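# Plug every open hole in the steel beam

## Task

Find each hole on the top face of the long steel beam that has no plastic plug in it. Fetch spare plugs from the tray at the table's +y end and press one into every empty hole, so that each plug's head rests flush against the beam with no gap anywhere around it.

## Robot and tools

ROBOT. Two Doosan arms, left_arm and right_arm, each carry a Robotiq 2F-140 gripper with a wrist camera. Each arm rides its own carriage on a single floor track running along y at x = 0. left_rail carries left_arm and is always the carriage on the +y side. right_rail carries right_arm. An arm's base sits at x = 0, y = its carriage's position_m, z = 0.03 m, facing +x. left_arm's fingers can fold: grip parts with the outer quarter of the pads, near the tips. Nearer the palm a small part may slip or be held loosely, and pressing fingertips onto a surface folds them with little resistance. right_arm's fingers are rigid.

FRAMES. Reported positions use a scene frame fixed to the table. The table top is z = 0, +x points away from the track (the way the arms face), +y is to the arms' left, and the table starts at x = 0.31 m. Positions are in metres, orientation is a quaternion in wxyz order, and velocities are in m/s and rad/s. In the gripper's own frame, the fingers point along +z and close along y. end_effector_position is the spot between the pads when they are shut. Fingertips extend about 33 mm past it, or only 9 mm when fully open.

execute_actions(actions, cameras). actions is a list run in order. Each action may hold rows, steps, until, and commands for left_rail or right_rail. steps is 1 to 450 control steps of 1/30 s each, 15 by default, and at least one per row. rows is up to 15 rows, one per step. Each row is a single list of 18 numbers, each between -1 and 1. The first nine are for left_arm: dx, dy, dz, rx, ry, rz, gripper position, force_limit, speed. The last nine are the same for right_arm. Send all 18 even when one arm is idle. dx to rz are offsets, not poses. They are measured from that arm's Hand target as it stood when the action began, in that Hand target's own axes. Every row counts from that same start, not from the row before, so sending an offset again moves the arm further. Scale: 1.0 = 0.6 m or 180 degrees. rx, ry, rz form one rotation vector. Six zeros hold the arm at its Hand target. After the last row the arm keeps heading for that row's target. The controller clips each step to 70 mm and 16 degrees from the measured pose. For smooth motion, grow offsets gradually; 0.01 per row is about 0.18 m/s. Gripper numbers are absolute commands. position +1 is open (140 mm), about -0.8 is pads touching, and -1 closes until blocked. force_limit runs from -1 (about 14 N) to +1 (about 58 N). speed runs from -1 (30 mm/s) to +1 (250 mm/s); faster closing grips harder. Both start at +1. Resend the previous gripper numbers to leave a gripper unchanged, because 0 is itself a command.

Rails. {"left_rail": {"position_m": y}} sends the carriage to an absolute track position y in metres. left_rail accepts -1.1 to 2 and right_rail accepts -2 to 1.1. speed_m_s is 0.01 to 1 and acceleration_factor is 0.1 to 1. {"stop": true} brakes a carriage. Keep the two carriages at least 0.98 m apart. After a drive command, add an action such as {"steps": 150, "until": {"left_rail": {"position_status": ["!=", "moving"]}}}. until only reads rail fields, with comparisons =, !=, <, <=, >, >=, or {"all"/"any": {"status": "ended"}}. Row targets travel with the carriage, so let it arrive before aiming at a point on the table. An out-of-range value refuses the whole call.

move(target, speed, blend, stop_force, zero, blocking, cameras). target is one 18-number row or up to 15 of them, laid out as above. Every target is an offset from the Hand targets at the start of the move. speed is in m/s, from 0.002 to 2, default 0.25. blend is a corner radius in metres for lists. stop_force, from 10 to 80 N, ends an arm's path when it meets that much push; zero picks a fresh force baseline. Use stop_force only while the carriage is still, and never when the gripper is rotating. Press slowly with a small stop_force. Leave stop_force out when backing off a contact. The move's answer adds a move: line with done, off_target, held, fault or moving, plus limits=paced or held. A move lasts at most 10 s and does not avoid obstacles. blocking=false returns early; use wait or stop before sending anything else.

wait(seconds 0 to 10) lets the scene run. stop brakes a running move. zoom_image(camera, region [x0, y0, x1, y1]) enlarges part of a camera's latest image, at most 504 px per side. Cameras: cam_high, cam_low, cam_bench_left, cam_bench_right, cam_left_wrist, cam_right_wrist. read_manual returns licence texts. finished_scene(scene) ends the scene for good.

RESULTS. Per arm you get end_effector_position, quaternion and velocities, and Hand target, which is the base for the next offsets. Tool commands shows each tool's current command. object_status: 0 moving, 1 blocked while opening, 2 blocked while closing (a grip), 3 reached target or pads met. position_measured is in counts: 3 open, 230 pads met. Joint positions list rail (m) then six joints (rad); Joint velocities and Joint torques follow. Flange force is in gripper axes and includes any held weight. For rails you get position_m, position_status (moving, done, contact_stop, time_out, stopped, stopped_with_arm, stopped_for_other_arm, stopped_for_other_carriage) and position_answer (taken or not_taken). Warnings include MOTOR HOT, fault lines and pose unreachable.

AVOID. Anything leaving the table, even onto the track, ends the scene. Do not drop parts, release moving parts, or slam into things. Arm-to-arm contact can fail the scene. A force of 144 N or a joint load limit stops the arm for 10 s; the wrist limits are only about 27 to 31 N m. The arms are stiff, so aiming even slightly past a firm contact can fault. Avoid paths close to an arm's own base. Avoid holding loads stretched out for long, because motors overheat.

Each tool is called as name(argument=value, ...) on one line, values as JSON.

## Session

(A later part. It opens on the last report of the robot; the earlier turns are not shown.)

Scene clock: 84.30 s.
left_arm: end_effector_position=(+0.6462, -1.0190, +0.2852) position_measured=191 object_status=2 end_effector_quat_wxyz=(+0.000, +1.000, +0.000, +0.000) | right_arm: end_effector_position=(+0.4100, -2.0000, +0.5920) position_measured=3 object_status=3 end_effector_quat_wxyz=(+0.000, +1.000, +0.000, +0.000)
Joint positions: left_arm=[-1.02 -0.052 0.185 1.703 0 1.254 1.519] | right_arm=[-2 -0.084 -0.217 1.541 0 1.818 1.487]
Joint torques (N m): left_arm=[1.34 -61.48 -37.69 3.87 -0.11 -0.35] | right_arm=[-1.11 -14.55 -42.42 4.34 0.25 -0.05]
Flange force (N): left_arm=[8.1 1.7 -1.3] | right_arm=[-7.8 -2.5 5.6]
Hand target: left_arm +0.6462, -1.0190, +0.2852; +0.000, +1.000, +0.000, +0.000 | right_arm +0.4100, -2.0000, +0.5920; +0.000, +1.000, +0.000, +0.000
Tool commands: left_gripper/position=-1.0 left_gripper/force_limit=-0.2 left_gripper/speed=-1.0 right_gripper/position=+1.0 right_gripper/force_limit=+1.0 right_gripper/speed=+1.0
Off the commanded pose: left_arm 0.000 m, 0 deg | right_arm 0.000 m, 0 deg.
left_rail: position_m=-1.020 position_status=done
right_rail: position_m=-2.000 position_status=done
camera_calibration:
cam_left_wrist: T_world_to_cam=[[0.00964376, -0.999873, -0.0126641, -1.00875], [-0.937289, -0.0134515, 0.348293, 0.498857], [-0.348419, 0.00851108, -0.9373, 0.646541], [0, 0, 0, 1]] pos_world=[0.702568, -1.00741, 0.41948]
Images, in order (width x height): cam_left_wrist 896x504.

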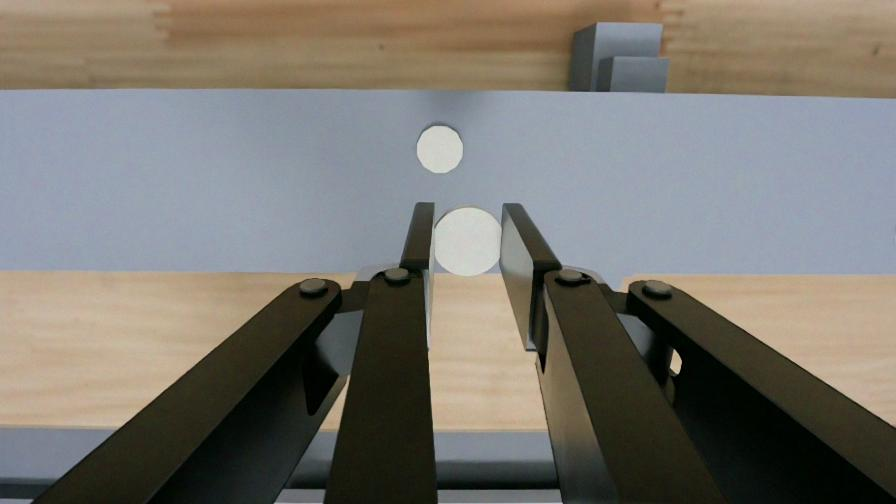

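move(target=[0.035,0.81,0.04,0,0,0,-1,-0.2,-1,0,0,0,0,0,0,1,1,1], cameras=["cam_left_wrist","cam_bench_right"])

zoom_image(camera="cam_left_wrist", region=[340, 60, 640, 280])

Scene clock: 90.67 s.
left_arm: end_effector_position=(+0.6672, -1.5052, +0.2612) position_measured=191 object_status=2 end_effector_quat_wxyz=(+0.000, +1.000, +0.000, +0.000) | right_arm: end_effector_position=(+0.4100, -2.0000, +0.5920) position_measured=3 object_status=3 end_effector_quat_wxyz=(+0.000, +1.000, +0.000, +0.000)
Joint positions: left_arm=[-1.02 -0.67 0.474 1.351 0 1.317 0.9] | right_arm=[-2 -0.084 -0.217 1.541 0 1.818 1.487]
Joint torques (N m): left_arm=[1.17 -93.28 -38.23 3.97 -0.12 -0.32] | right_arm=[-1.81 -14.2 -42.35 4.3 0.16 -0.04]
Flange force (N): left_arm=[11.4 9.9 -0.5] | right_arm=[-7.8 -4.2 5.5]
Hand target: left_arm +0.6672, -1.5052, +0.2612; +0.000, +1.000, +0.000, +0.000 | right_arm +0.4100, -2.0000, +0.5920; +0.000, +1.000, +0.000, +0.000
Off the commanded pose: left_arm 0.000 m, 0 deg | right_arm 0.000 m, 0 deg.
left_rail: position_m=-1.020 position_status=done
right_rail: position_m=-2.000 position_status=done
move: done
camera_calibration:
cam_left_wrist: T_world_to_cam=[[0.00964376, -0.999873, -0.0126641, -1.49529], [-0.937289, -0.0134515, 0.348293, 0.52036], [-0.348419, 0.00851108, -0.9373, 0.6355], [0, 0, 0, 1]] pos_world=[0.723568, -1.49351, 0.39548]
Images, in order (width x height): cam_bench_right 896x504, cam_left_wrist 896x504.

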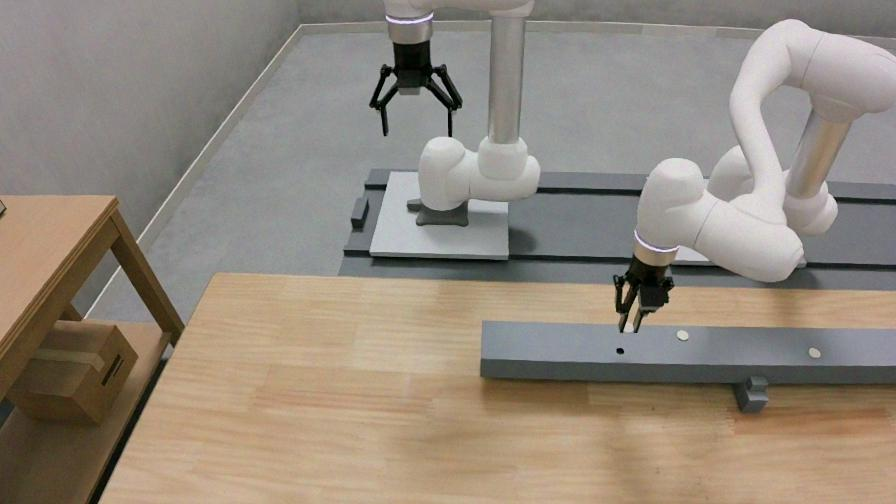

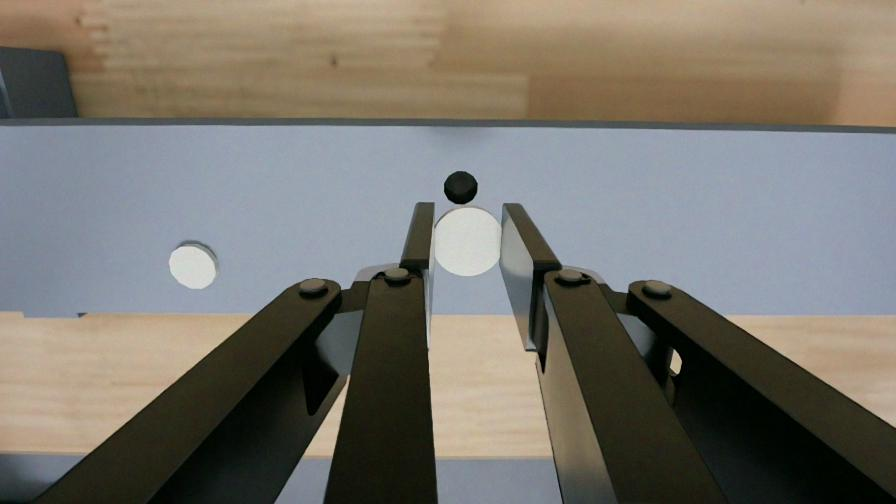

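Scaled by 1.680 from the camera's 896x504 image, which has a finer 1280x720 frame.

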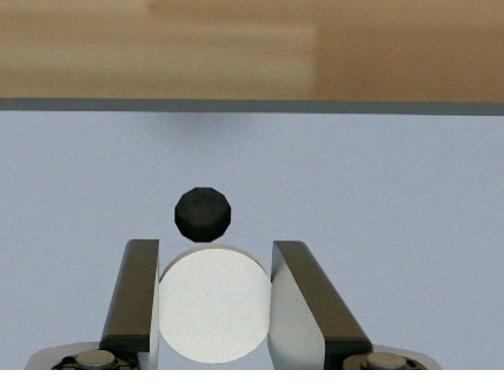

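move(target=[0.014,-0.003,0.043,0,0,0,-1,-0.2,-1,0,0,0,0,0,0,1,1,1], speed=0.1, cameras=["cam_left_wrist","cam_bench_right"])

zoom_image(camera="cam_left_wrist", region=[340, 160, 580, 320])

zoom_image(camera="cam_bench_right", region=[570, 270, 690, 370])

Scene clock: 106.63 s.
left_arm: end_effector_position=(+0.6756, -1.5033, +0.2354) position_measured=191 object_status=2 end_effector_quat_wxyz=(+0.000, +1.000, +0.000, +0.000) | right_arm: end_effector_position=(+0.4100, -2.0000, +0.5920) position_measured=3 object_status=3 end_effector_quat_wxyz=(+0.000, +1.000, +0.000, +0.000)
Joint positions: left_arm=[-1.02 -0.663 0.495 1.367 0 1.28 0.908] | right_arm=[-2 -0.084 -0.217 1.541 0 1.818 1.487]
Joint torques (N m): left_arm=[0.6 -93.43 -38.03 3.92 -0.17 -0.35] | right_arm=[-0.91 -14.09 -42.46 4.33 0.18 -0.03]
Flange force (N): left_arm=[9.6 7.5 -0.2] | right_arm=[-8.6 -2.1 5.8]
Hand target: left_arm +0.6756, -1.5033, +0.2354; +0.000, +1.000, +0.000, +0.000 | right_arm +0.4100, -2.0000, +0.5920; +0.000, +1.000, +0.000, +0.000
Off the commanded pose: left_arm 0.000 m, 0 deg | right_arm 0.000 m, 0 deg.
left_rail: position_m=-1.020 position_status=done
right_rail: position_m=-2.000 position_status=done
move: done
camera_calibration:
cam_left_wrist: T_world_to_cam=[[0.00954999, -0.999875, -0.0126295, -1.49374], [-0.937291, -0.0133515, 0.348293, 0.537395], [-0.348418, 0.00851129, -0.937301, 0.614227], [0, 0, 0, 1]] pos_world=[0.731968, -1.49161, 0.36968]
Images, in order (width x height): cam_bench_right 896x504, cam_left_wrist 896x504.

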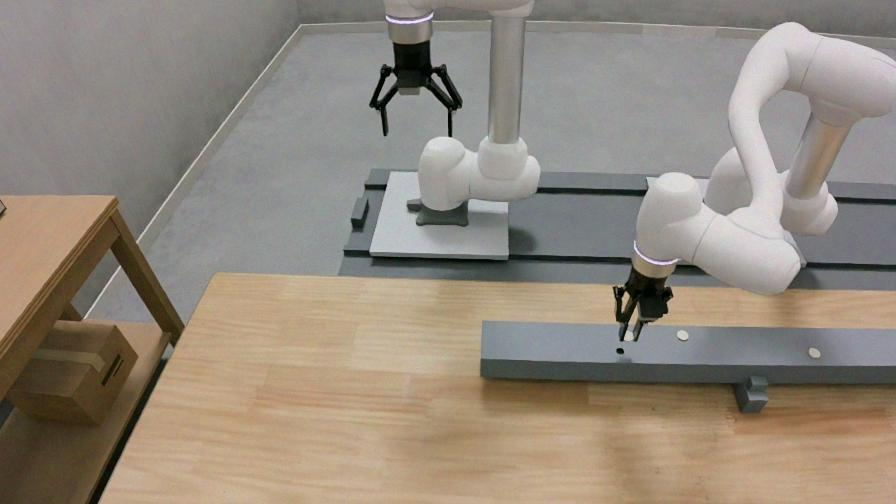

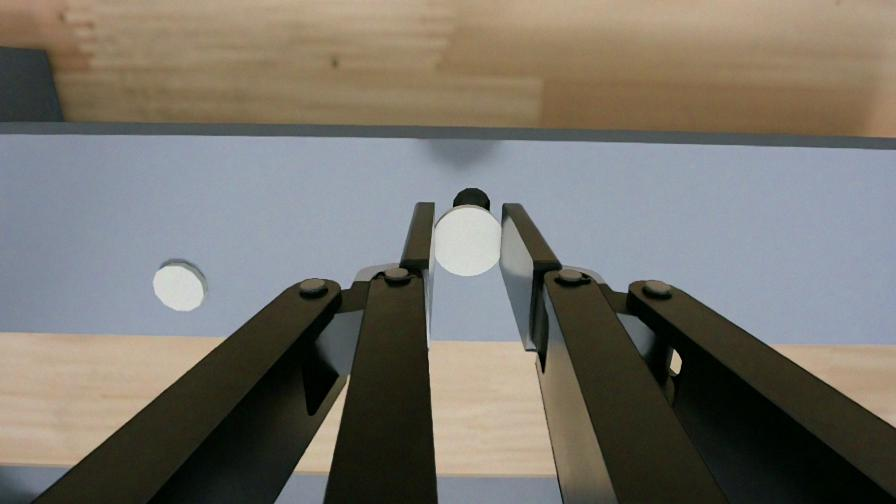

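Scaled by 2.100 from the camera's 896x504 image, which has a finer 1280x720 frame.

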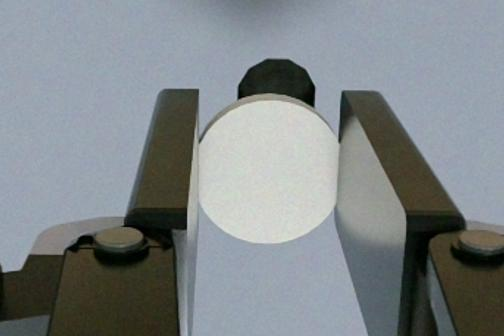

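Scaled by 4.200 from the camera's 896x504 image, which has a finer 1280x720 frame.

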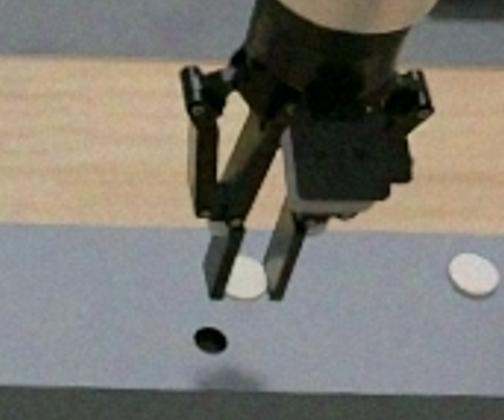

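move(target=[0,0.0053,0.03,0,0,0,-1,-0.2,-1,0,0,0,0,0,0,1,1,1], speed=0.06, cameras=["cam_left_wrist","cam_bench_right"])

zoom_image(camera="cam_left_wrist", region=[340, 160, 580, 320])

zoom_image(camera="cam_bench_right", region=[590, 310, 662, 370])

Scene clock: 125.20 s.
left_arm: end_effector_position=(+0.6756, -1.5064, +0.2174) position_measured=191 object_status=2 end_effector_quat_wxyz=(+0.000, +1.000, +0.000, +0.000) | right_arm: end_effector_position=(+0.4100, -2.0000, +0.5920) position_measured=3 object_status=3 end_effector_quat_wxyz=(+0.000, +1.000, +0.000, +0.000)
Joint positions: left_arm=[-1.02 -0.666 0.506 1.382 0 1.253 0.905] | right_arm=[-2 -0.084 -0.217 1.541 0 1.818 1.487]
Joint torques (N m): left_arm=[0.87 -94.58 -37.72 3.9 -0.01 -0.41] | right_arm=[-1.75 -14.65 -42.21 4.31 0.1 0.01]
Flange force (N): left_arm=[9.7 7.7 0.3] | right_arm=[-7.3 -4.2 4.9]
Hand target: left_arm +0.6756, -1.5064, +0.2174; +0.000, +1.000, +0.000, +0.000 | right_arm +0.4100, -2.0000, +0.5920; +0.000, +1.000, +0.000, +0.000
Off the commanded pose: left_arm 0.000 m, 0 deg | right_arm 0.000 m, 0 deg.
left_rail: position_m=-1.020 position_status=done
right_rail: position_m=-2.000 position_status=done
move: done
camera_calibration:
cam_left_wrist: T_world_to_cam=[[0.00954999, -0.999875, -0.0126295, -1.49717], [-0.937291, -0.0133515, 0.348293, 0.543622], [-0.348418, 0.00851129, -0.937301, 0.597383], [0, 0, 0, 1]] pos_world=[0.731968, -1.49481, 0.35168]
Images, in order (width x height): cam_bench_right 896x504, cam_left_wrist 896x504.

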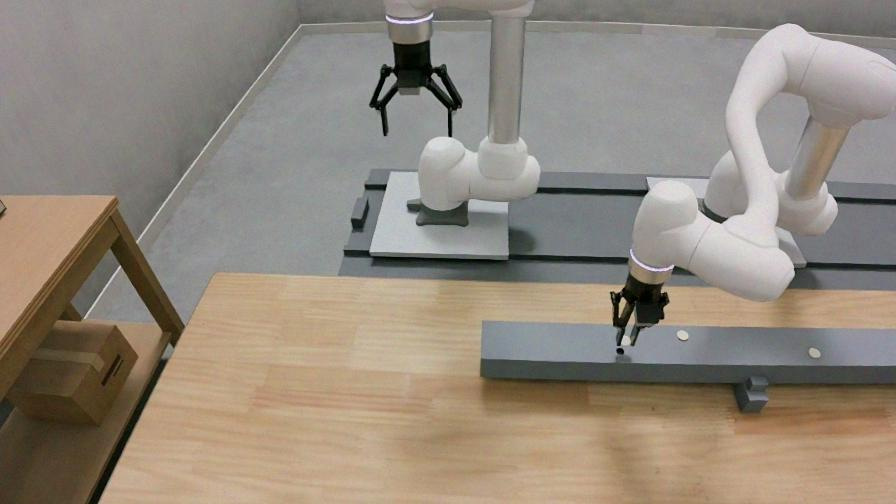

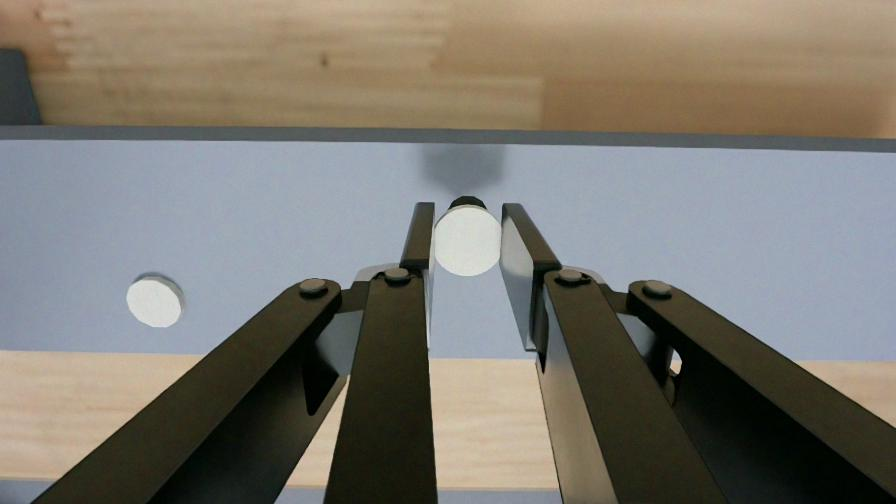

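Scaled by 2.100 from the camera's 896x504 image, which has a finer 1280x720 frame.

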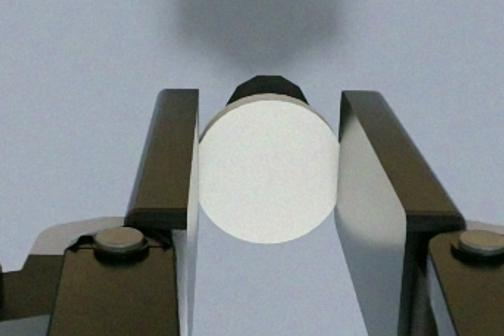

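Scaled by 7.000 from the camera's 896x504 image, which has a finer 1280x720 frame.

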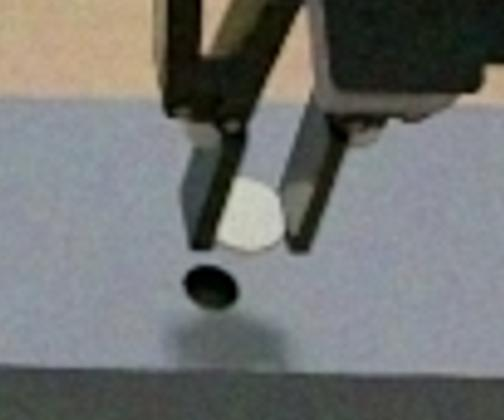

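move(target=[-0.0008,0.001,0.025,0,0,0,-1,-0.2,-1,0,0,0,0,0,0,1,1,1], speed=0.03, stop_force=12, cameras=["cam_left_wrist","cam_bench_right"])

zoom_image(camera="cam_left_wrist", region=[340, 160, 580, 320])

zoom_image(camera="cam_bench_right", region=[590, 310, 662, 370])

Scene clock: 130.37 s.
left_arm: end_effector_position=(+0.6751, -1.5070, +0.2024) position_measured=191 object_status=2 end_effector_quat_wxyz=(+0.000, +1.000, +0.000, +0.000) | right_arm: end_effector_position=(+0.4100, -2.0000, +0.5920) position_measured=3 object_status=3 end_effector_quat_wxyz=(+0.000, +1.000, +0.000, +0.000)
Joint positions: left_arm=[-1.02 -0.667 0.514 1.398 0 1.229 0.904] | right_arm=[-2 -0.084 -0.217 1.541 0 1.818 1.487]
Joint torques (N m): left_arm=[0.86 -94.08 -37.5 3.85 -0.05 -0.36] | right_arm=[-1.45 -14.52 -42.48 4.39 0.15 -0.04]
Flange force (N): left_arm=[8.4 6.9 0.6] | right_arm=[-8.3 -3.6 5.5]
Hand target: left_arm +0.6751, -1.5070, +0.2024; +0.000, +1.000, +0.000, +0.000 | right_arm +0.4100, -2.0000, +0.5920; +0.000, +1.000, +0.000, +0.000
Off the commanded pose: left_arm 0.000 m, 0 deg | right_arm 0.000 m, 0 deg.
left_rail: position_m=-1.020 position_status=done
right_rail: position_m=-2.000 position_status=done
move: done
camera_calibration:
cam_left_wrist: T_world_to_cam=[[0.00954999, -0.999875, -0.0126295, -1.49796], [-0.937291, -0.0133515, 0.348293, 0.548404], [-0.348418, 0.00851129, -0.937301, 0.583061], [0, 0, 0, 1]] pos_world=[0.731468, -1.49541, 0.33658]
Images, in order (width x height): cam_bench_right 896x504, cam_left_wrist 896x504.

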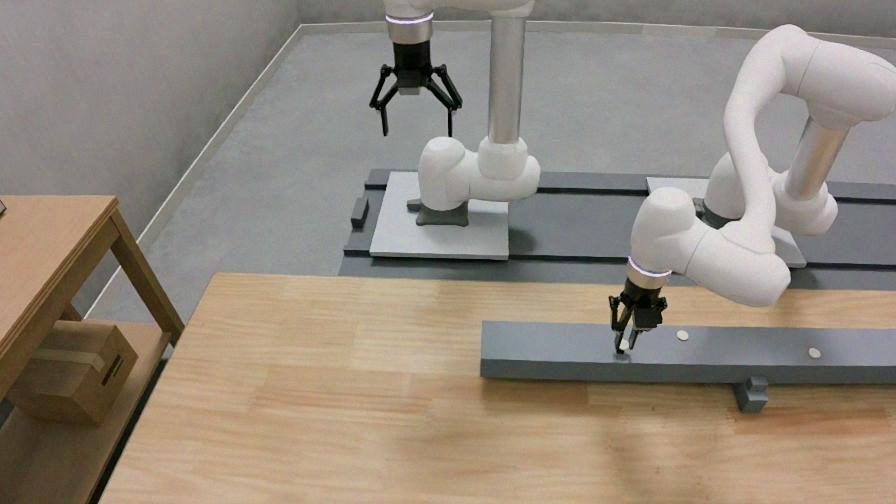

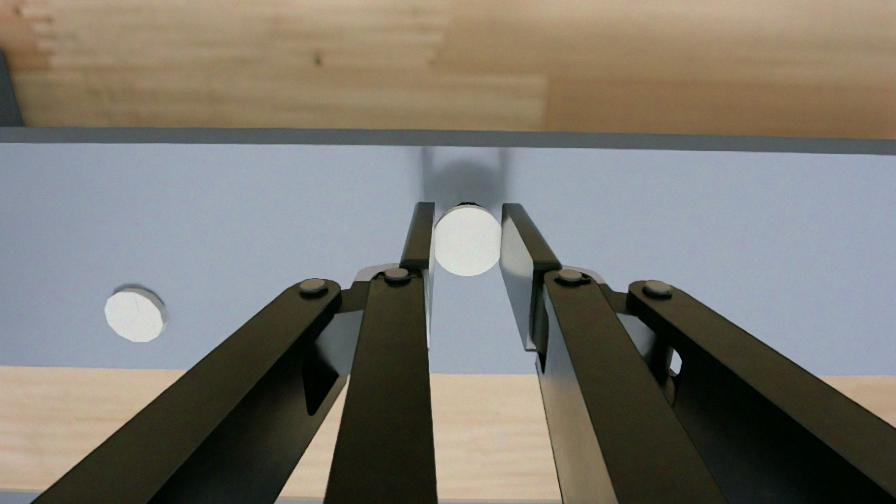

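Scaled by 2.100 from the camera's 896x504 image, which has a finer 1280x720 frame.

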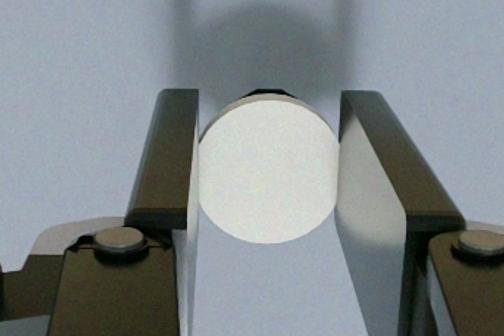

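Scaled by 7.000 from the camera's 896x504 image, which has a finer 1280x720 frame.

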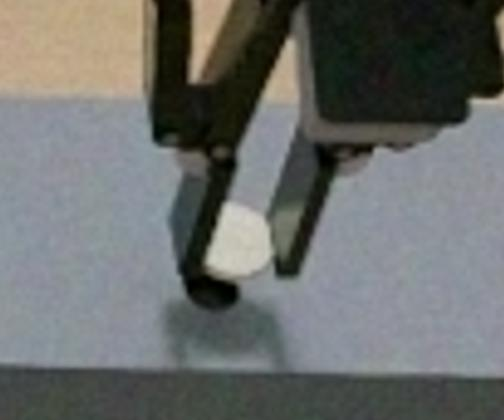

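move(target=[-0.001,0.0002,0.04,0,0,0,-1,-0.2,-1,0,0,0,0,0,0,1,1,1], speed=0.01, stop_force=12, cameras=["cam_left_wrist","cam_bench_right"])

zoom_image(camera="cam_left_wrist", region=[340, 160, 580, 320])

zoom_image(camera="cam_bench_right", region=[590, 310, 662, 370])

Scene clock: 137.67 s.
left_arm: end_effector_position=(+0.6746, -1.5073, +0.1805) position_measured=191 object_status=2 end_effector_quat_wxyz=(+0.000, +1.000, +0.000, +0.000) | right_arm: end_effector_position=(+0.4100, -2.0000, +0.5920) position_measured=3 object_status=3 end_effector_quat_wxyz=(+0.000, +1.000, +0.000, +0.000)
Joint positions: left_arm=[-1.02 -0.667 0.526 1.421 0 1.194 0.904] | right_arm=[-2 -0.084 -0.217 1.541 0 1.818 1.487]
Joint torques (N m): left_arm=[6.09 -79.67 -27.2 5.85 -0.03 -0.39] | right_arm=[-0.79 -14.23 -42.18 4.41 0.12 -0.06]
Flange force (N): left_arm=[5.4 12.6 -17.5] | right_arm=[-7.9 -2.0 5.0]
Hand target: left_arm +0.6746, -1.5072, +0.1805; +0.000, +1.000, +0.000, +0.000 (not the last commanded pose) | right_arm +0.4100, -2.0000, +0.5920; +0.000, +1.000, +0.000, +0.000
Off the commanded pose: left_arm 0.002 m, 0 deg | right_arm 0.000 m, 0 deg.
left_rail: position_m=-1.020 position_status=done
right_rail: position_m=-2.000 position_status=done
move: contact (left_arm)
camera_calibration:
cam_left_wrist: T_world_to_cam=[[0.00949449, -0.999877, -0.0124994, -1.49843], [-0.937369, -0.0132523, 0.348085, 0.555796], [-0.348208, 0.00841168, -0.93738, 0.562178], [0, 0, 0, 1]] pos_world=[0.730968, -1.49561, 0.31478]
Images, in order (width x height): cam_bench_right 896x504, cam_left_wrist 896x504.

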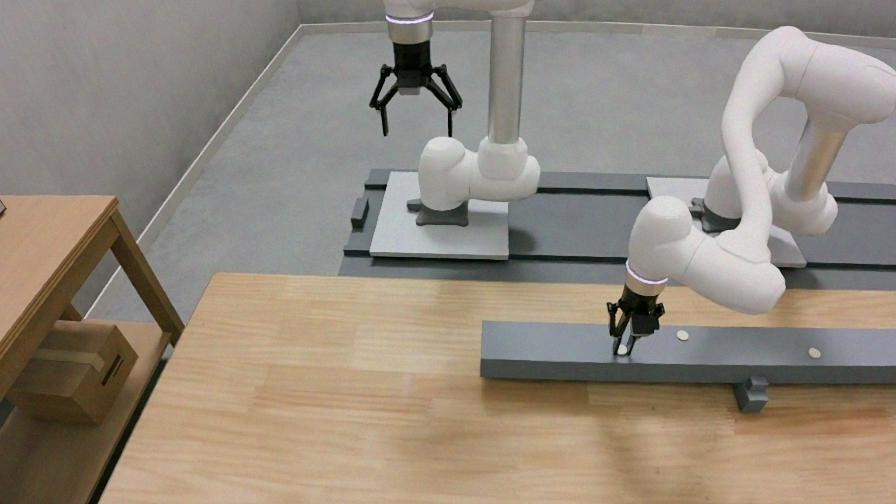

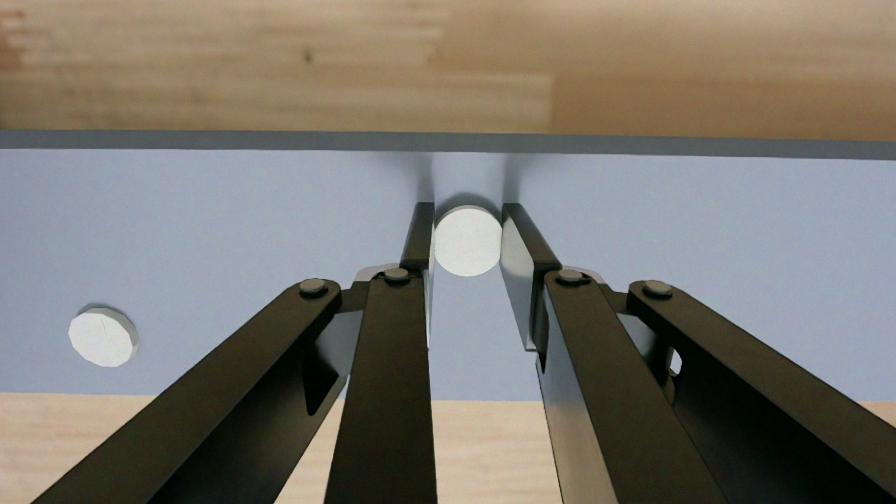

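Scaled by 2.100 from the camera's 896x504 image, which has a finer 1280x720 frame.

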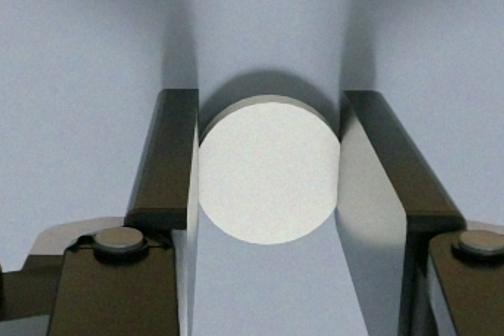

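Scaled by 7.000 from the camera's 896x504 image, which has a finer 1280x720 frame.

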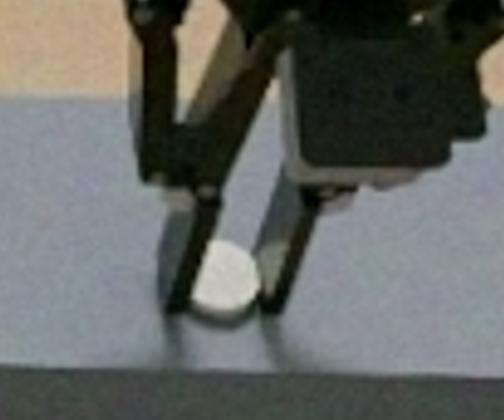

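move(target=[0,0,0.025,0,0,0,-1,-0.2,-1,0,0,0,0,0,0,1,1,1], speed=0.01, stop_force=30, cameras=["cam_left_wrist","cam_bench_right"])

zoom_image(camera="cam_left_wrist", region=[340, 160, 580, 320])

zoom_image(camera="cam_bench_right", region=[590, 310, 662, 370])

Scene clock: 142.83 s.
left_arm: end_effector_position=(+0.6746, -1.5073, +0.1755) position_measured=191 object_status=2 end_effector_quat_wxyz=(+0.000, +1.000, +0.000, +0.000) | right_arm: end_effector_position=(+0.4100, -2.0000, +0.5920) position_measured=3 object_status=3 end_effector_quat_wxyz=(+0.000, +1.000, +0.000, +0.000)
Joint positions: left_arm=[-1.02 -0.667 0.529 1.426 0 1.186 0.904] | right_arm=[-2 -0.084 -0.217 1.541 0 1.818 1.487]
Joint torques (N m): left_arm=[15.84 -46.23 -7.23 10.35 0.18 -0.41] | right_arm=[-1.39 -13.72 -42.26 4.33 0.08 0.01]
Flange force (N): left_arm=[-4.0 20.2 -56.9] | right_arm=[-8.6 -3.1 5.4]
Hand target: left_arm +0.6746, -1.5073, +0.1755; +0.000, +1.000, +0.000, +0.000 (not the last commanded pose) | right_arm +0.4100, -2.0000, +0.5920; +0.000, +1.000, +0.000, +0.000
Off the commanded pose: left_arm 0.010 m, 0 deg | right_arm 0.000 m, 0 deg.
left_rail: position_m=-1.020 position_status=done
right_rail: position_m=-2.000 position_status=done
move: contact (left_arm)
camera_calibration:
cam_left_wrist: T_world_to_cam=[[0.00960079, -0.999879, -0.012216, -1.49876], [-0.937445, -0.0132515, 0.347881, 0.557655], [-0.348001, 0.00811191, -0.937459, 0.556916], [0, 0, 0, 1]] pos_world=[0.730967, -1.49571, 0.30978]
Images, in order (width x height): cam_bench_right 896x504, cam_left_wrist 896x504.

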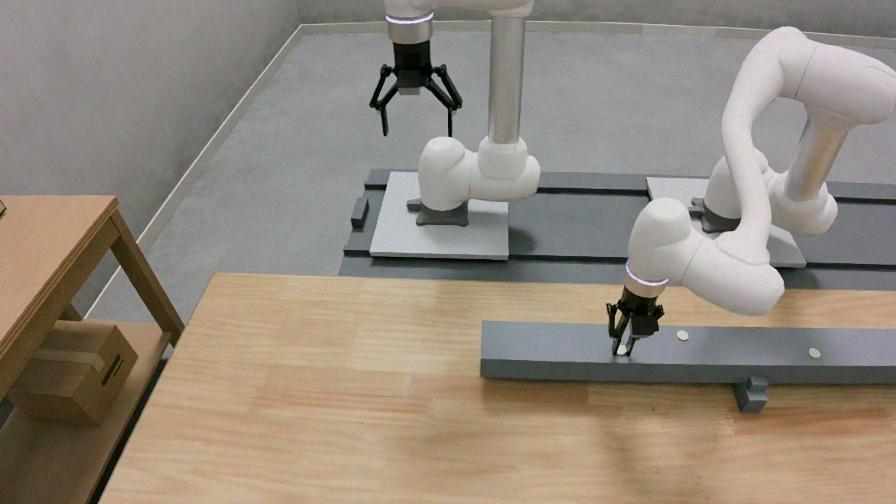

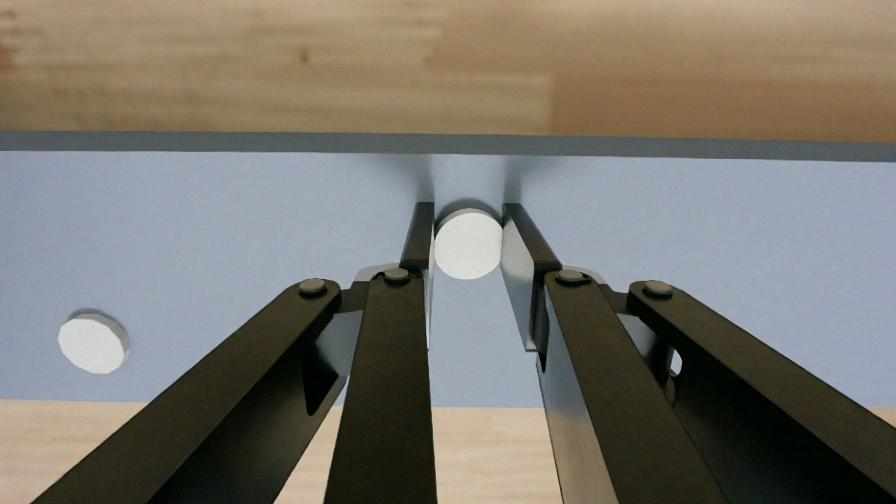

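Scaled by 2.100 from the camera's 896x504 image, which has a finer 1280x720 frame.

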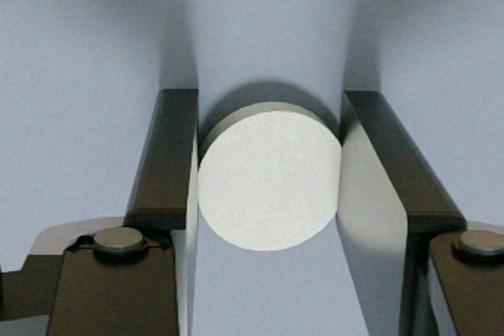

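Scaled by 7.000 from the camera's 896x504 image, which has a finer 1280x720 frame.

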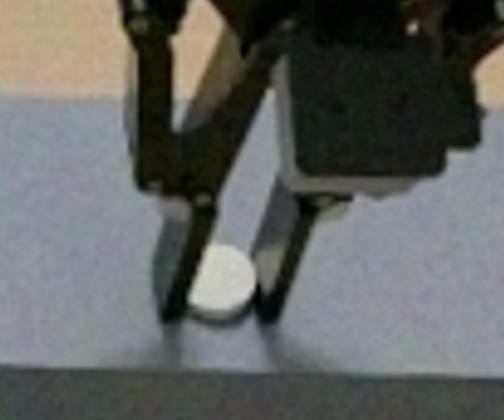

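move(target=[0,0,-0.006,0,0,0,-1,-0.2,-1,0,0,0,0,0,0,1,1,1], speed=0.02, cameras=["cam_left_wrist"])

execute_actions(actions=[{"rows":[[0,0,0,0,0,0,-0.2,-0.2,-1,0,0,0,0,0,0,1,1,1]],"steps":30}], cameras=["cam_left_wrist"])

zoom_image(camera="cam_left_wrist", region=[340, 160, 580, 320])

move(target=[0,0,-0.05,0,0,0,-0.2,-0.2,-1,0,0,0,0,0,0,1,1,1], speed=0.05, cameras=["cam_left_wrist"])

zoom_image(camera="cam_left_wrist", region=[340, 160, 580, 320])

Scene clock: 147.70 s.
left_arm: end_effector_position=(+0.6746, -1.5073, +0.1790) position_measured=191 object_status=2 end_effector_quat_wxyz=(+0.000, +1.000, +0.000, +0.000) | right_arm: end_effector_position=(+0.4100, -2.0000, +0.5920) position_measured=3 object_status=3 end_effector_quat_wxyz=(+0.000, +1.000, +0.000, +0.000)
Joint positions: left_arm=[-1.02 -0.667 0.527 1.422 0 1.191 0.904] | right_arm=[-2 -0.084 -0.217 1.541 0 1.818 1.487]
Joint torques (N m): left_arm=[5.59 -94.12 -36.23 5.86 -0.48 -0.35] | right_arm=[-1.61 -14.09 -42.6 4.43 0.1 0.03]
Flange force (N): left_arm=[5.8 11.9 -1.1] | right_arm=[-8.6 -3.9 6.0]
Hand target: left_arm +0.6746, -1.5073, +0.1791; +0.000, +1.000, +0.000, +0.000 | right_arm +0.4100, -2.0000, +0.5920; +0.000, +1.000, +0.000, +0.000
Off the commanded pose: left_arm 0.000 m, 0 deg | right_arm 0.000 m, 0 deg.
left_rail: position_m=-1.020 position_status=done
right_rail: position_m=-2.000 position_status=done
move: done
camera_calibration:
cam_left_wrist: T_world_to_cam=[[0.0095988, -0.999879, -0.0122166, -1.49862], [-0.9374, -0.0132509, 0.348001, 0.556369], [-0.348121, 0.00811143, -0.937415, 0.56027], [0, 0, 0, 1]] pos_world=[0.730968, -1.49561, 0.31328]
Images, in order (width x height): cam_left_wrist 896x504.

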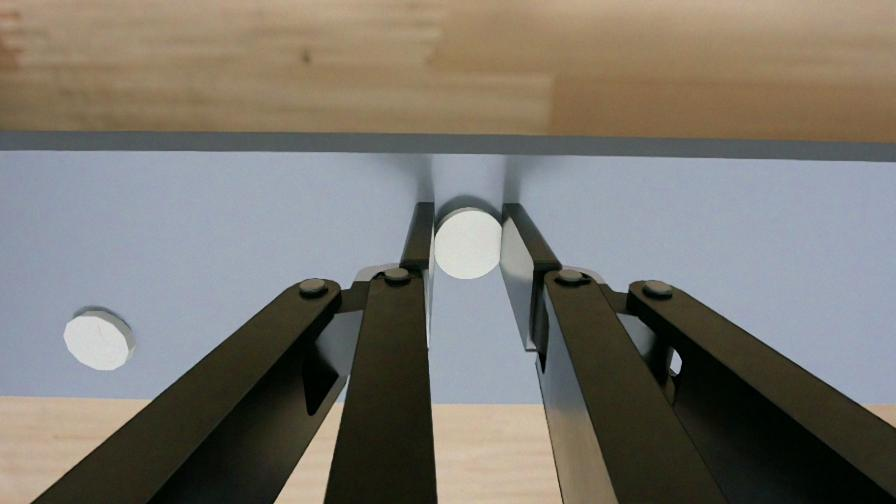

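Scene clock: 148.90 s.
left_arm: end_effector_position=(+0.6747, -1.5073, +0.1791) position_measured=154 object_status=3 end_effector_quat_wxyz=(+0.000, +1.000, +0.000, +0.000) | right_arm: end_effector_position=(+0.4100, -2.0000, +0.5920) position_measured=3 object_status=3 end_effector_quat_wxyz=(+0.000, +1.000, +0.000, +0.000)
Joint positions: left_arm=[-1.02 -0.667 0.527 1.422 0 1.191 0.904] | right_arm=[-2 -0.084 -0.217 1.541 0 1.818 1.487]
Joint torques (N m): left_arm=[0.83 -94.98 -36.82 3.85 -0.01 -0.41] | right_arm=[-1.96 -13.74 -42.07 4.37 0.14 -0.07]
Flange force (N): left_arm=[8.9 7.2 0.8] | right_arm=[-9.1 -5.1 5.0]
Hand target: left_arm +0.6746, -1.5073, +0.1791; +0.000, +1.000, +0.000, +0.000 | right_arm +0.4100, -2.0000, +0.5920; +0.000, +1.000, +0.000, +0.000
Off the commanded pose: left_arm 0.000 m, 0 deg | right_arm 0.000 m, 0 deg.
left_rail: position_m=-1.020 position_status=done
right_rail: position_m=-2.000 position_status=done
camera_calibration:
cam_left_wrist: T_world_to_cam=[[0.00959841, -0.999879, -0.0122164, -1.49862], [-0.9374, -0.0132505, 0.348001, 0.556335], [-0.348121, 0.00811143, -0.937415, 0.560363], [0, 0, 0, 1]] pos_world=[0.730968, -1.49561, 0.31338]
Images, in order (width x height): cam_left_wrist 896x504.

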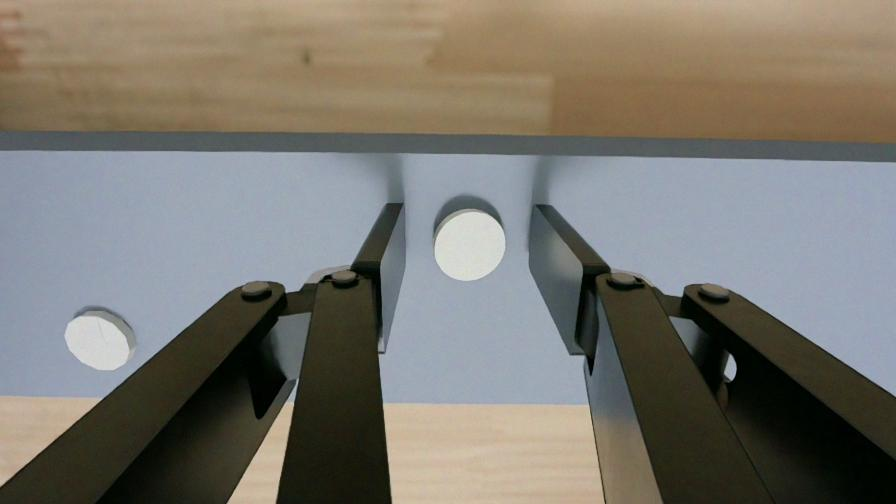

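Scaled by 2.100 from the camera's 896x504 image, which has a finer 1280x720 frame.

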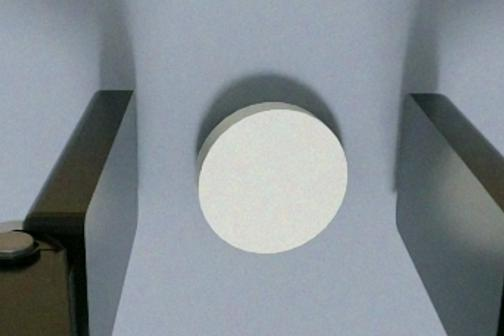

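Scene clock: 149.80 s.
left_arm: end_effector_position=(+0.6746, -1.5073, +0.2091) position_measured=154 object_status=3 end_effector_quat_wxyz=(+0.000, +1.000, +0.000, +0.000) | right_arm: end_effector_position=(+0.4100, -2.0000, +0.5920) position_measured=3 object_status=3 end_effector_quat_wxyz=(+0.000, +1.000, +0.000, +0.000)
Joint positions: left_arm=[-1.02 -0.667 0.51 1.392 0 1.239 0.904] | right_arm=[-2 -0.084 -0.217 1.541 0 1.818 1.487]
Joint torques (N m): left_arm=[0.69 -94.57 -37.4 3.83 -0.04 -0.34] | right_arm=[-1.58 -14.72 -42.47 4.43 0.26 -0.05]
Flange force (N): left_arm=[9.9 8.2 0.3] | right_arm=[-7.0 -3.9 5.8]
Hand target: left_arm +0.6746, -1.5073, +0.2091; +0.000, +1.000, +0.000, +0.000 | right_arm +0.4100, -2.0000, +0.5920; +0.000, +1.000, +0.000, +0.000
Off the commanded pose: left_arm 0.000 m, 0 deg | right_arm 0.000 m, 0 deg.
left_rail: position_m=-1.020 position_status=done
right_rail: position_m=-2.000 position_status=done
move: done
camera_calibration:
cam_left_wrist: T_world_to_cam=[[0.00959841, -0.999879, -0.0122164, -1.49825], [-0.9374, -0.0132505, 0.348001, 0.545895], [-0.348121, 0.00811143, -0.937415, 0.588486], [0, 0, 0, 1]] pos_world=[0.730968, -1.49561, 0.34338]
Images, in order (width x height): cam_left_wrist 896x504.

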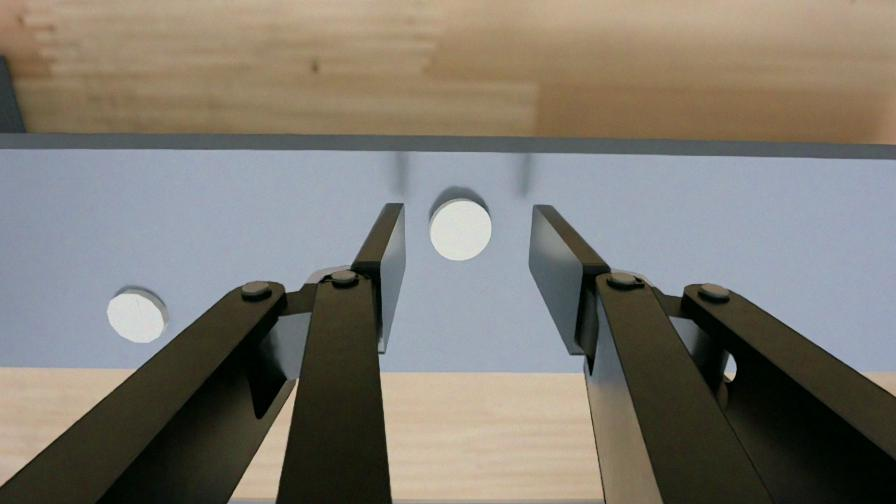

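Scaled by 2.100 from the camera's 896x504 image, which has a finer 1280x720 frame.

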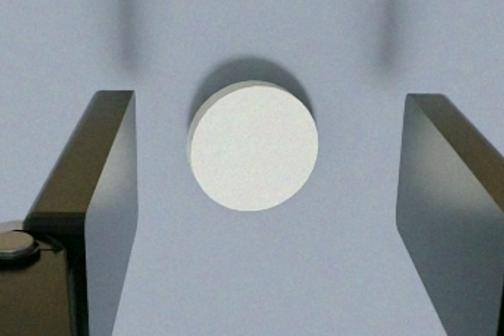

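execute_actions(actions=[{"rows":[[0,0,0,0,0,0,-1,-0.2,0,0,0,0,0,0,0,1,1,1]],"steps":40}], cameras=[])

move(target=[0,0,0.08,0,0,0,-1,-0.2,0,0,0,0,0,0,0,1,1,1], speed=0.012, stop_force=60, cameras=["cam_left_wrist","cam_bench_right"])

zoom_image(camera="cam_bench_right", region=[590, 310, 662, 370])

move(target=[0,0,-0.06,0,0,0,-1,-0.2,0,0,0,0,0,0,0,1,1,1], speed=0.06, cameras=["cam_left_wrist"])

zoom_image(camera="cam_left_wrist", region=[340, 160, 580, 320])

Scene clock: 155.33 s.
left_arm: end_effector_position=(+0.6746, -1.5073, +0.2091) position_measured=233 object_status=3 end_effector_quat_wxyz=(+0.000, +1.000, +0.000, +0.000) | right_arm: end_effector_position=(+0.4100, -2.0000, +0.5920) position_measured=3 object_status=3 end_effector_quat_wxyz=(+0.000, +1.000, +0.000, +0.000)
Joint positions: left_arm=[-1.02 -0.667 0.51 1.392 0 1.239 0.904] | right_arm=[-2 -0.084 -0.217 1.541 0 1.818 1.487]
Joint torques (N m): left_arm=[0.72 -94.32 -37.35 3.83 -0.11 -0.36] | right_arm=[-2.15 -14.08 -42.4 4.32 0.08 -0.15]
Flange force (N): left_arm=[9.8 8.1 0.6] | right_arm=[-7.3 -5.2 5.7]
Hand target: left_arm +0.6746, -1.5073, +0.2091; +0.000, +1.000, +0.000, +0.000 | right_arm +0.4100, -2.0000, +0.5920; +0.000, +1.000, +0.000, +0.000
Off the commanded pose: left_arm 0.000 m, 0 deg | right_arm 0.000 m, 0 deg.
left_rail: position_m=-1.020 position_status=done
right_rail: position_m=-2.000 position_status=done
No camera images: "cameras" was empty.

Scene clock: 158.97 s.
left_arm: end_effector_position=(+0.6748, -1.5075, +0.1788) position_measured=233 object_status=3 end_effector_quat_wxyz=(+0.000, +1.000, +0.000, +0.001) | right_arm: end_effector_position=(+0.4100, -2.0000, +0.5920) position_measured=3 object_status=3 end_effector_quat_wxyz=(+0.000, +1.000, +0.000, +0.000)
Joint positions: left_arm=[-1.02 -0.667 0.527 1.423 0 1.19 0.904] | right_arm=[-2 -0.084 -0.217 1.541 0 1.818 1.487]
Joint torques (N m): left_arm=[-0.42 -31.9 -0.87 3.47 -1.53 -0.36] | right_arm=[-1.49 -13.4 -42.03 4.32 0.21 -0.03]
Flange force (N): left_arm=[4.3 2.0 -74.1] | right_arm=[-9.3 -3.9 5.2]
Hand target: left_arm +0.6748, -1.5075, +0.1788; +0.000, +1.000, +0.000, +0.001 (not the last commanded pose) | right_arm +0.4100, -2.0000, +0.5920; +0.000, +1.000, +0.000, +0.000
Off the commanded pose: left_arm 0.018 m, 0 deg | right_arm 0.000 m, 0 deg.
left_rail: position_m=-1.020 position_status=done
right_rail: position_m=-2.000 position_status=done
move: contact (left_arm)
camera_calibration:
cam_left_wrist: T_world_to_cam=[[0.00959388, -0.999886, -0.0116716, -1.4989], [-0.937666, -0.0130508, 0.347294, 0.557244], [-0.347406, 0.0076122, -0.937684, 0.558934], [0, 0, 0, 1]] pos_world=[0.731066, -1.49571, 0.313081]
Images, in order (width x height): cam_bench_right 896x504, cam_left_wrist 896x504.

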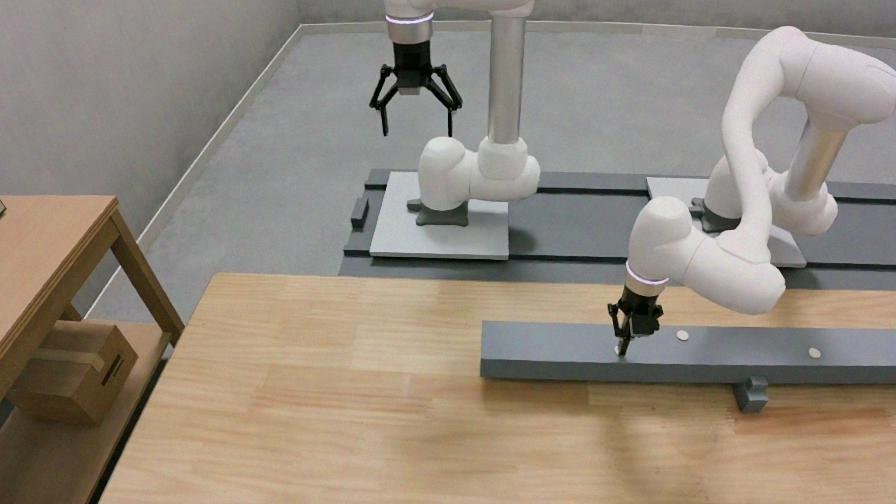

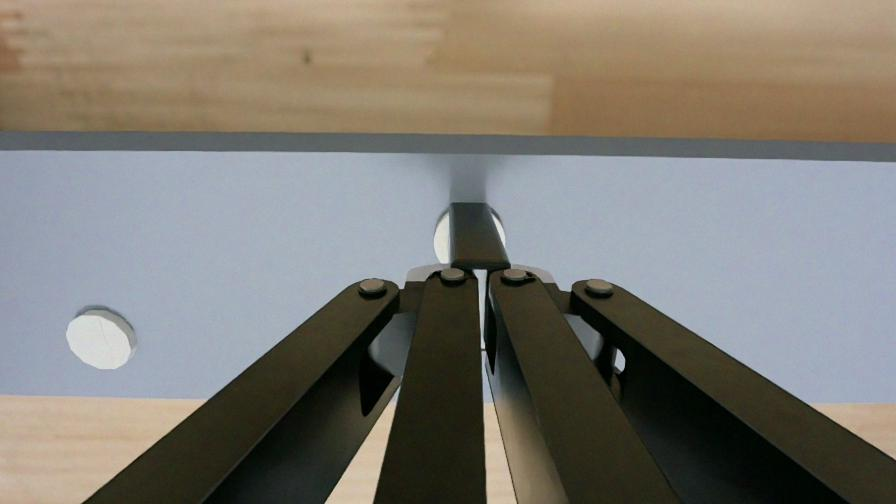

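Scaled by 7.000 from the camera's 896x504 image, which has a finer 1280x720 frame.

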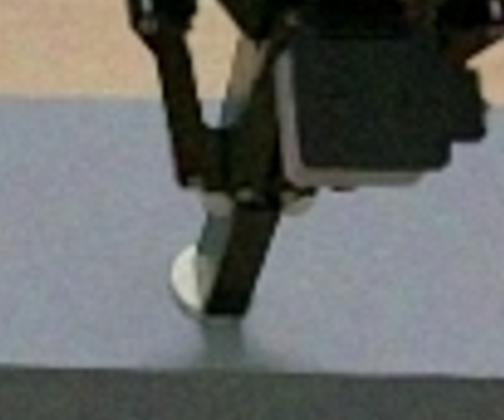

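Scene clock: 159.87 s.
left_arm: end_effector_position=(+0.6748, -1.5074, +0.2148) position_measured=233 object_status=3 end_effector_quat_wxyz=(+0.000, +1.000, +0.000, +0.001) | right_arm: end_effector_position=(+0.4100, -2.0000, +0.5920) position_measured=3 object_status=3 end_effector_quat_wxyz=(+0.000, +1.000, +0.000, +0.000)
Joint positions: left_arm=[-1.02 -0.667 0.507 1.386 0 1.247 0.904] | right_arm=[-2 -0.084 -0.217 1.541 0 1.818 1.487]
Joint torques (N m): left_arm=[0.96 -94.14 -37.39 3.89 -0.14 -0.35] | right_arm=[-1.54 -15.1 -42.3 4.41 0.18 -0.13]
Flange force (N): left_arm=[9.8 8.1 -0.2] | right_arm=[-6.6 -4.1 5.1]
Hand target: left_arm +0.6748, -1.5074, +0.2148; +0.000, +1.000, +0.000, +0.001 | right_arm +0.4100, -2.0000, +0.5920; +0.000, +1.000, +0.000, +0.000
Off the commanded pose: left_arm 0.000 m, 0 deg | right_arm 0.000 m, 0 deg.
left_rail: position_m=-1.020 position_status=done
right_rail: position_m=-2.000 position_status=done
move: done
camera_calibration:
cam_left_wrist: T_world_to_cam=[[0.00959196, -0.999886, -0.0116722, -1.49847], [-0.937621, -0.0130502, 0.347414, 0.544668], [-0.347527, 0.00761169, -0.937639, 0.592762], [0, 0, 0, 1]] pos_world=[0.731066, -1.49571, 0.349081]
Images, in order (width x height): cam_left_wrist 896x504.

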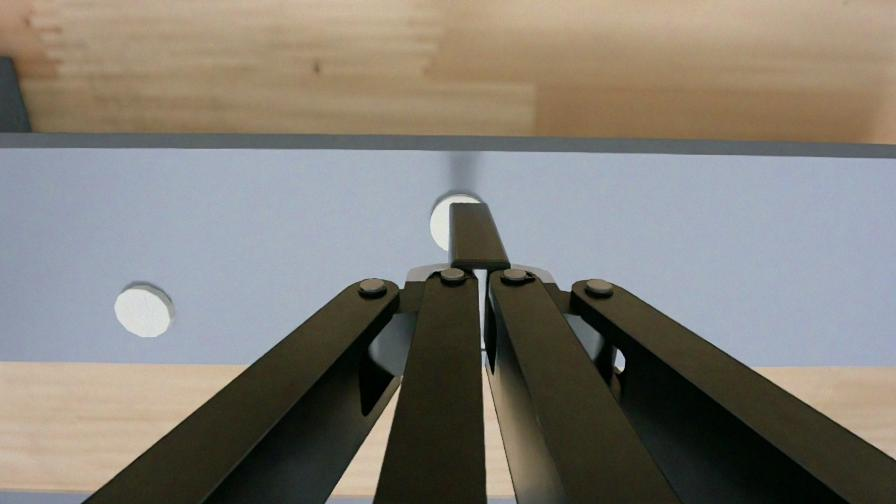

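Scaled by 2.100 from the camera's 896x504 image, which has a finer 1280x720 frame.

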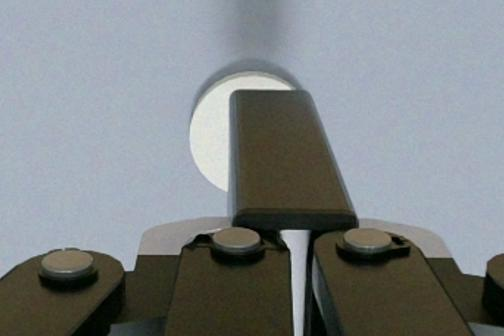

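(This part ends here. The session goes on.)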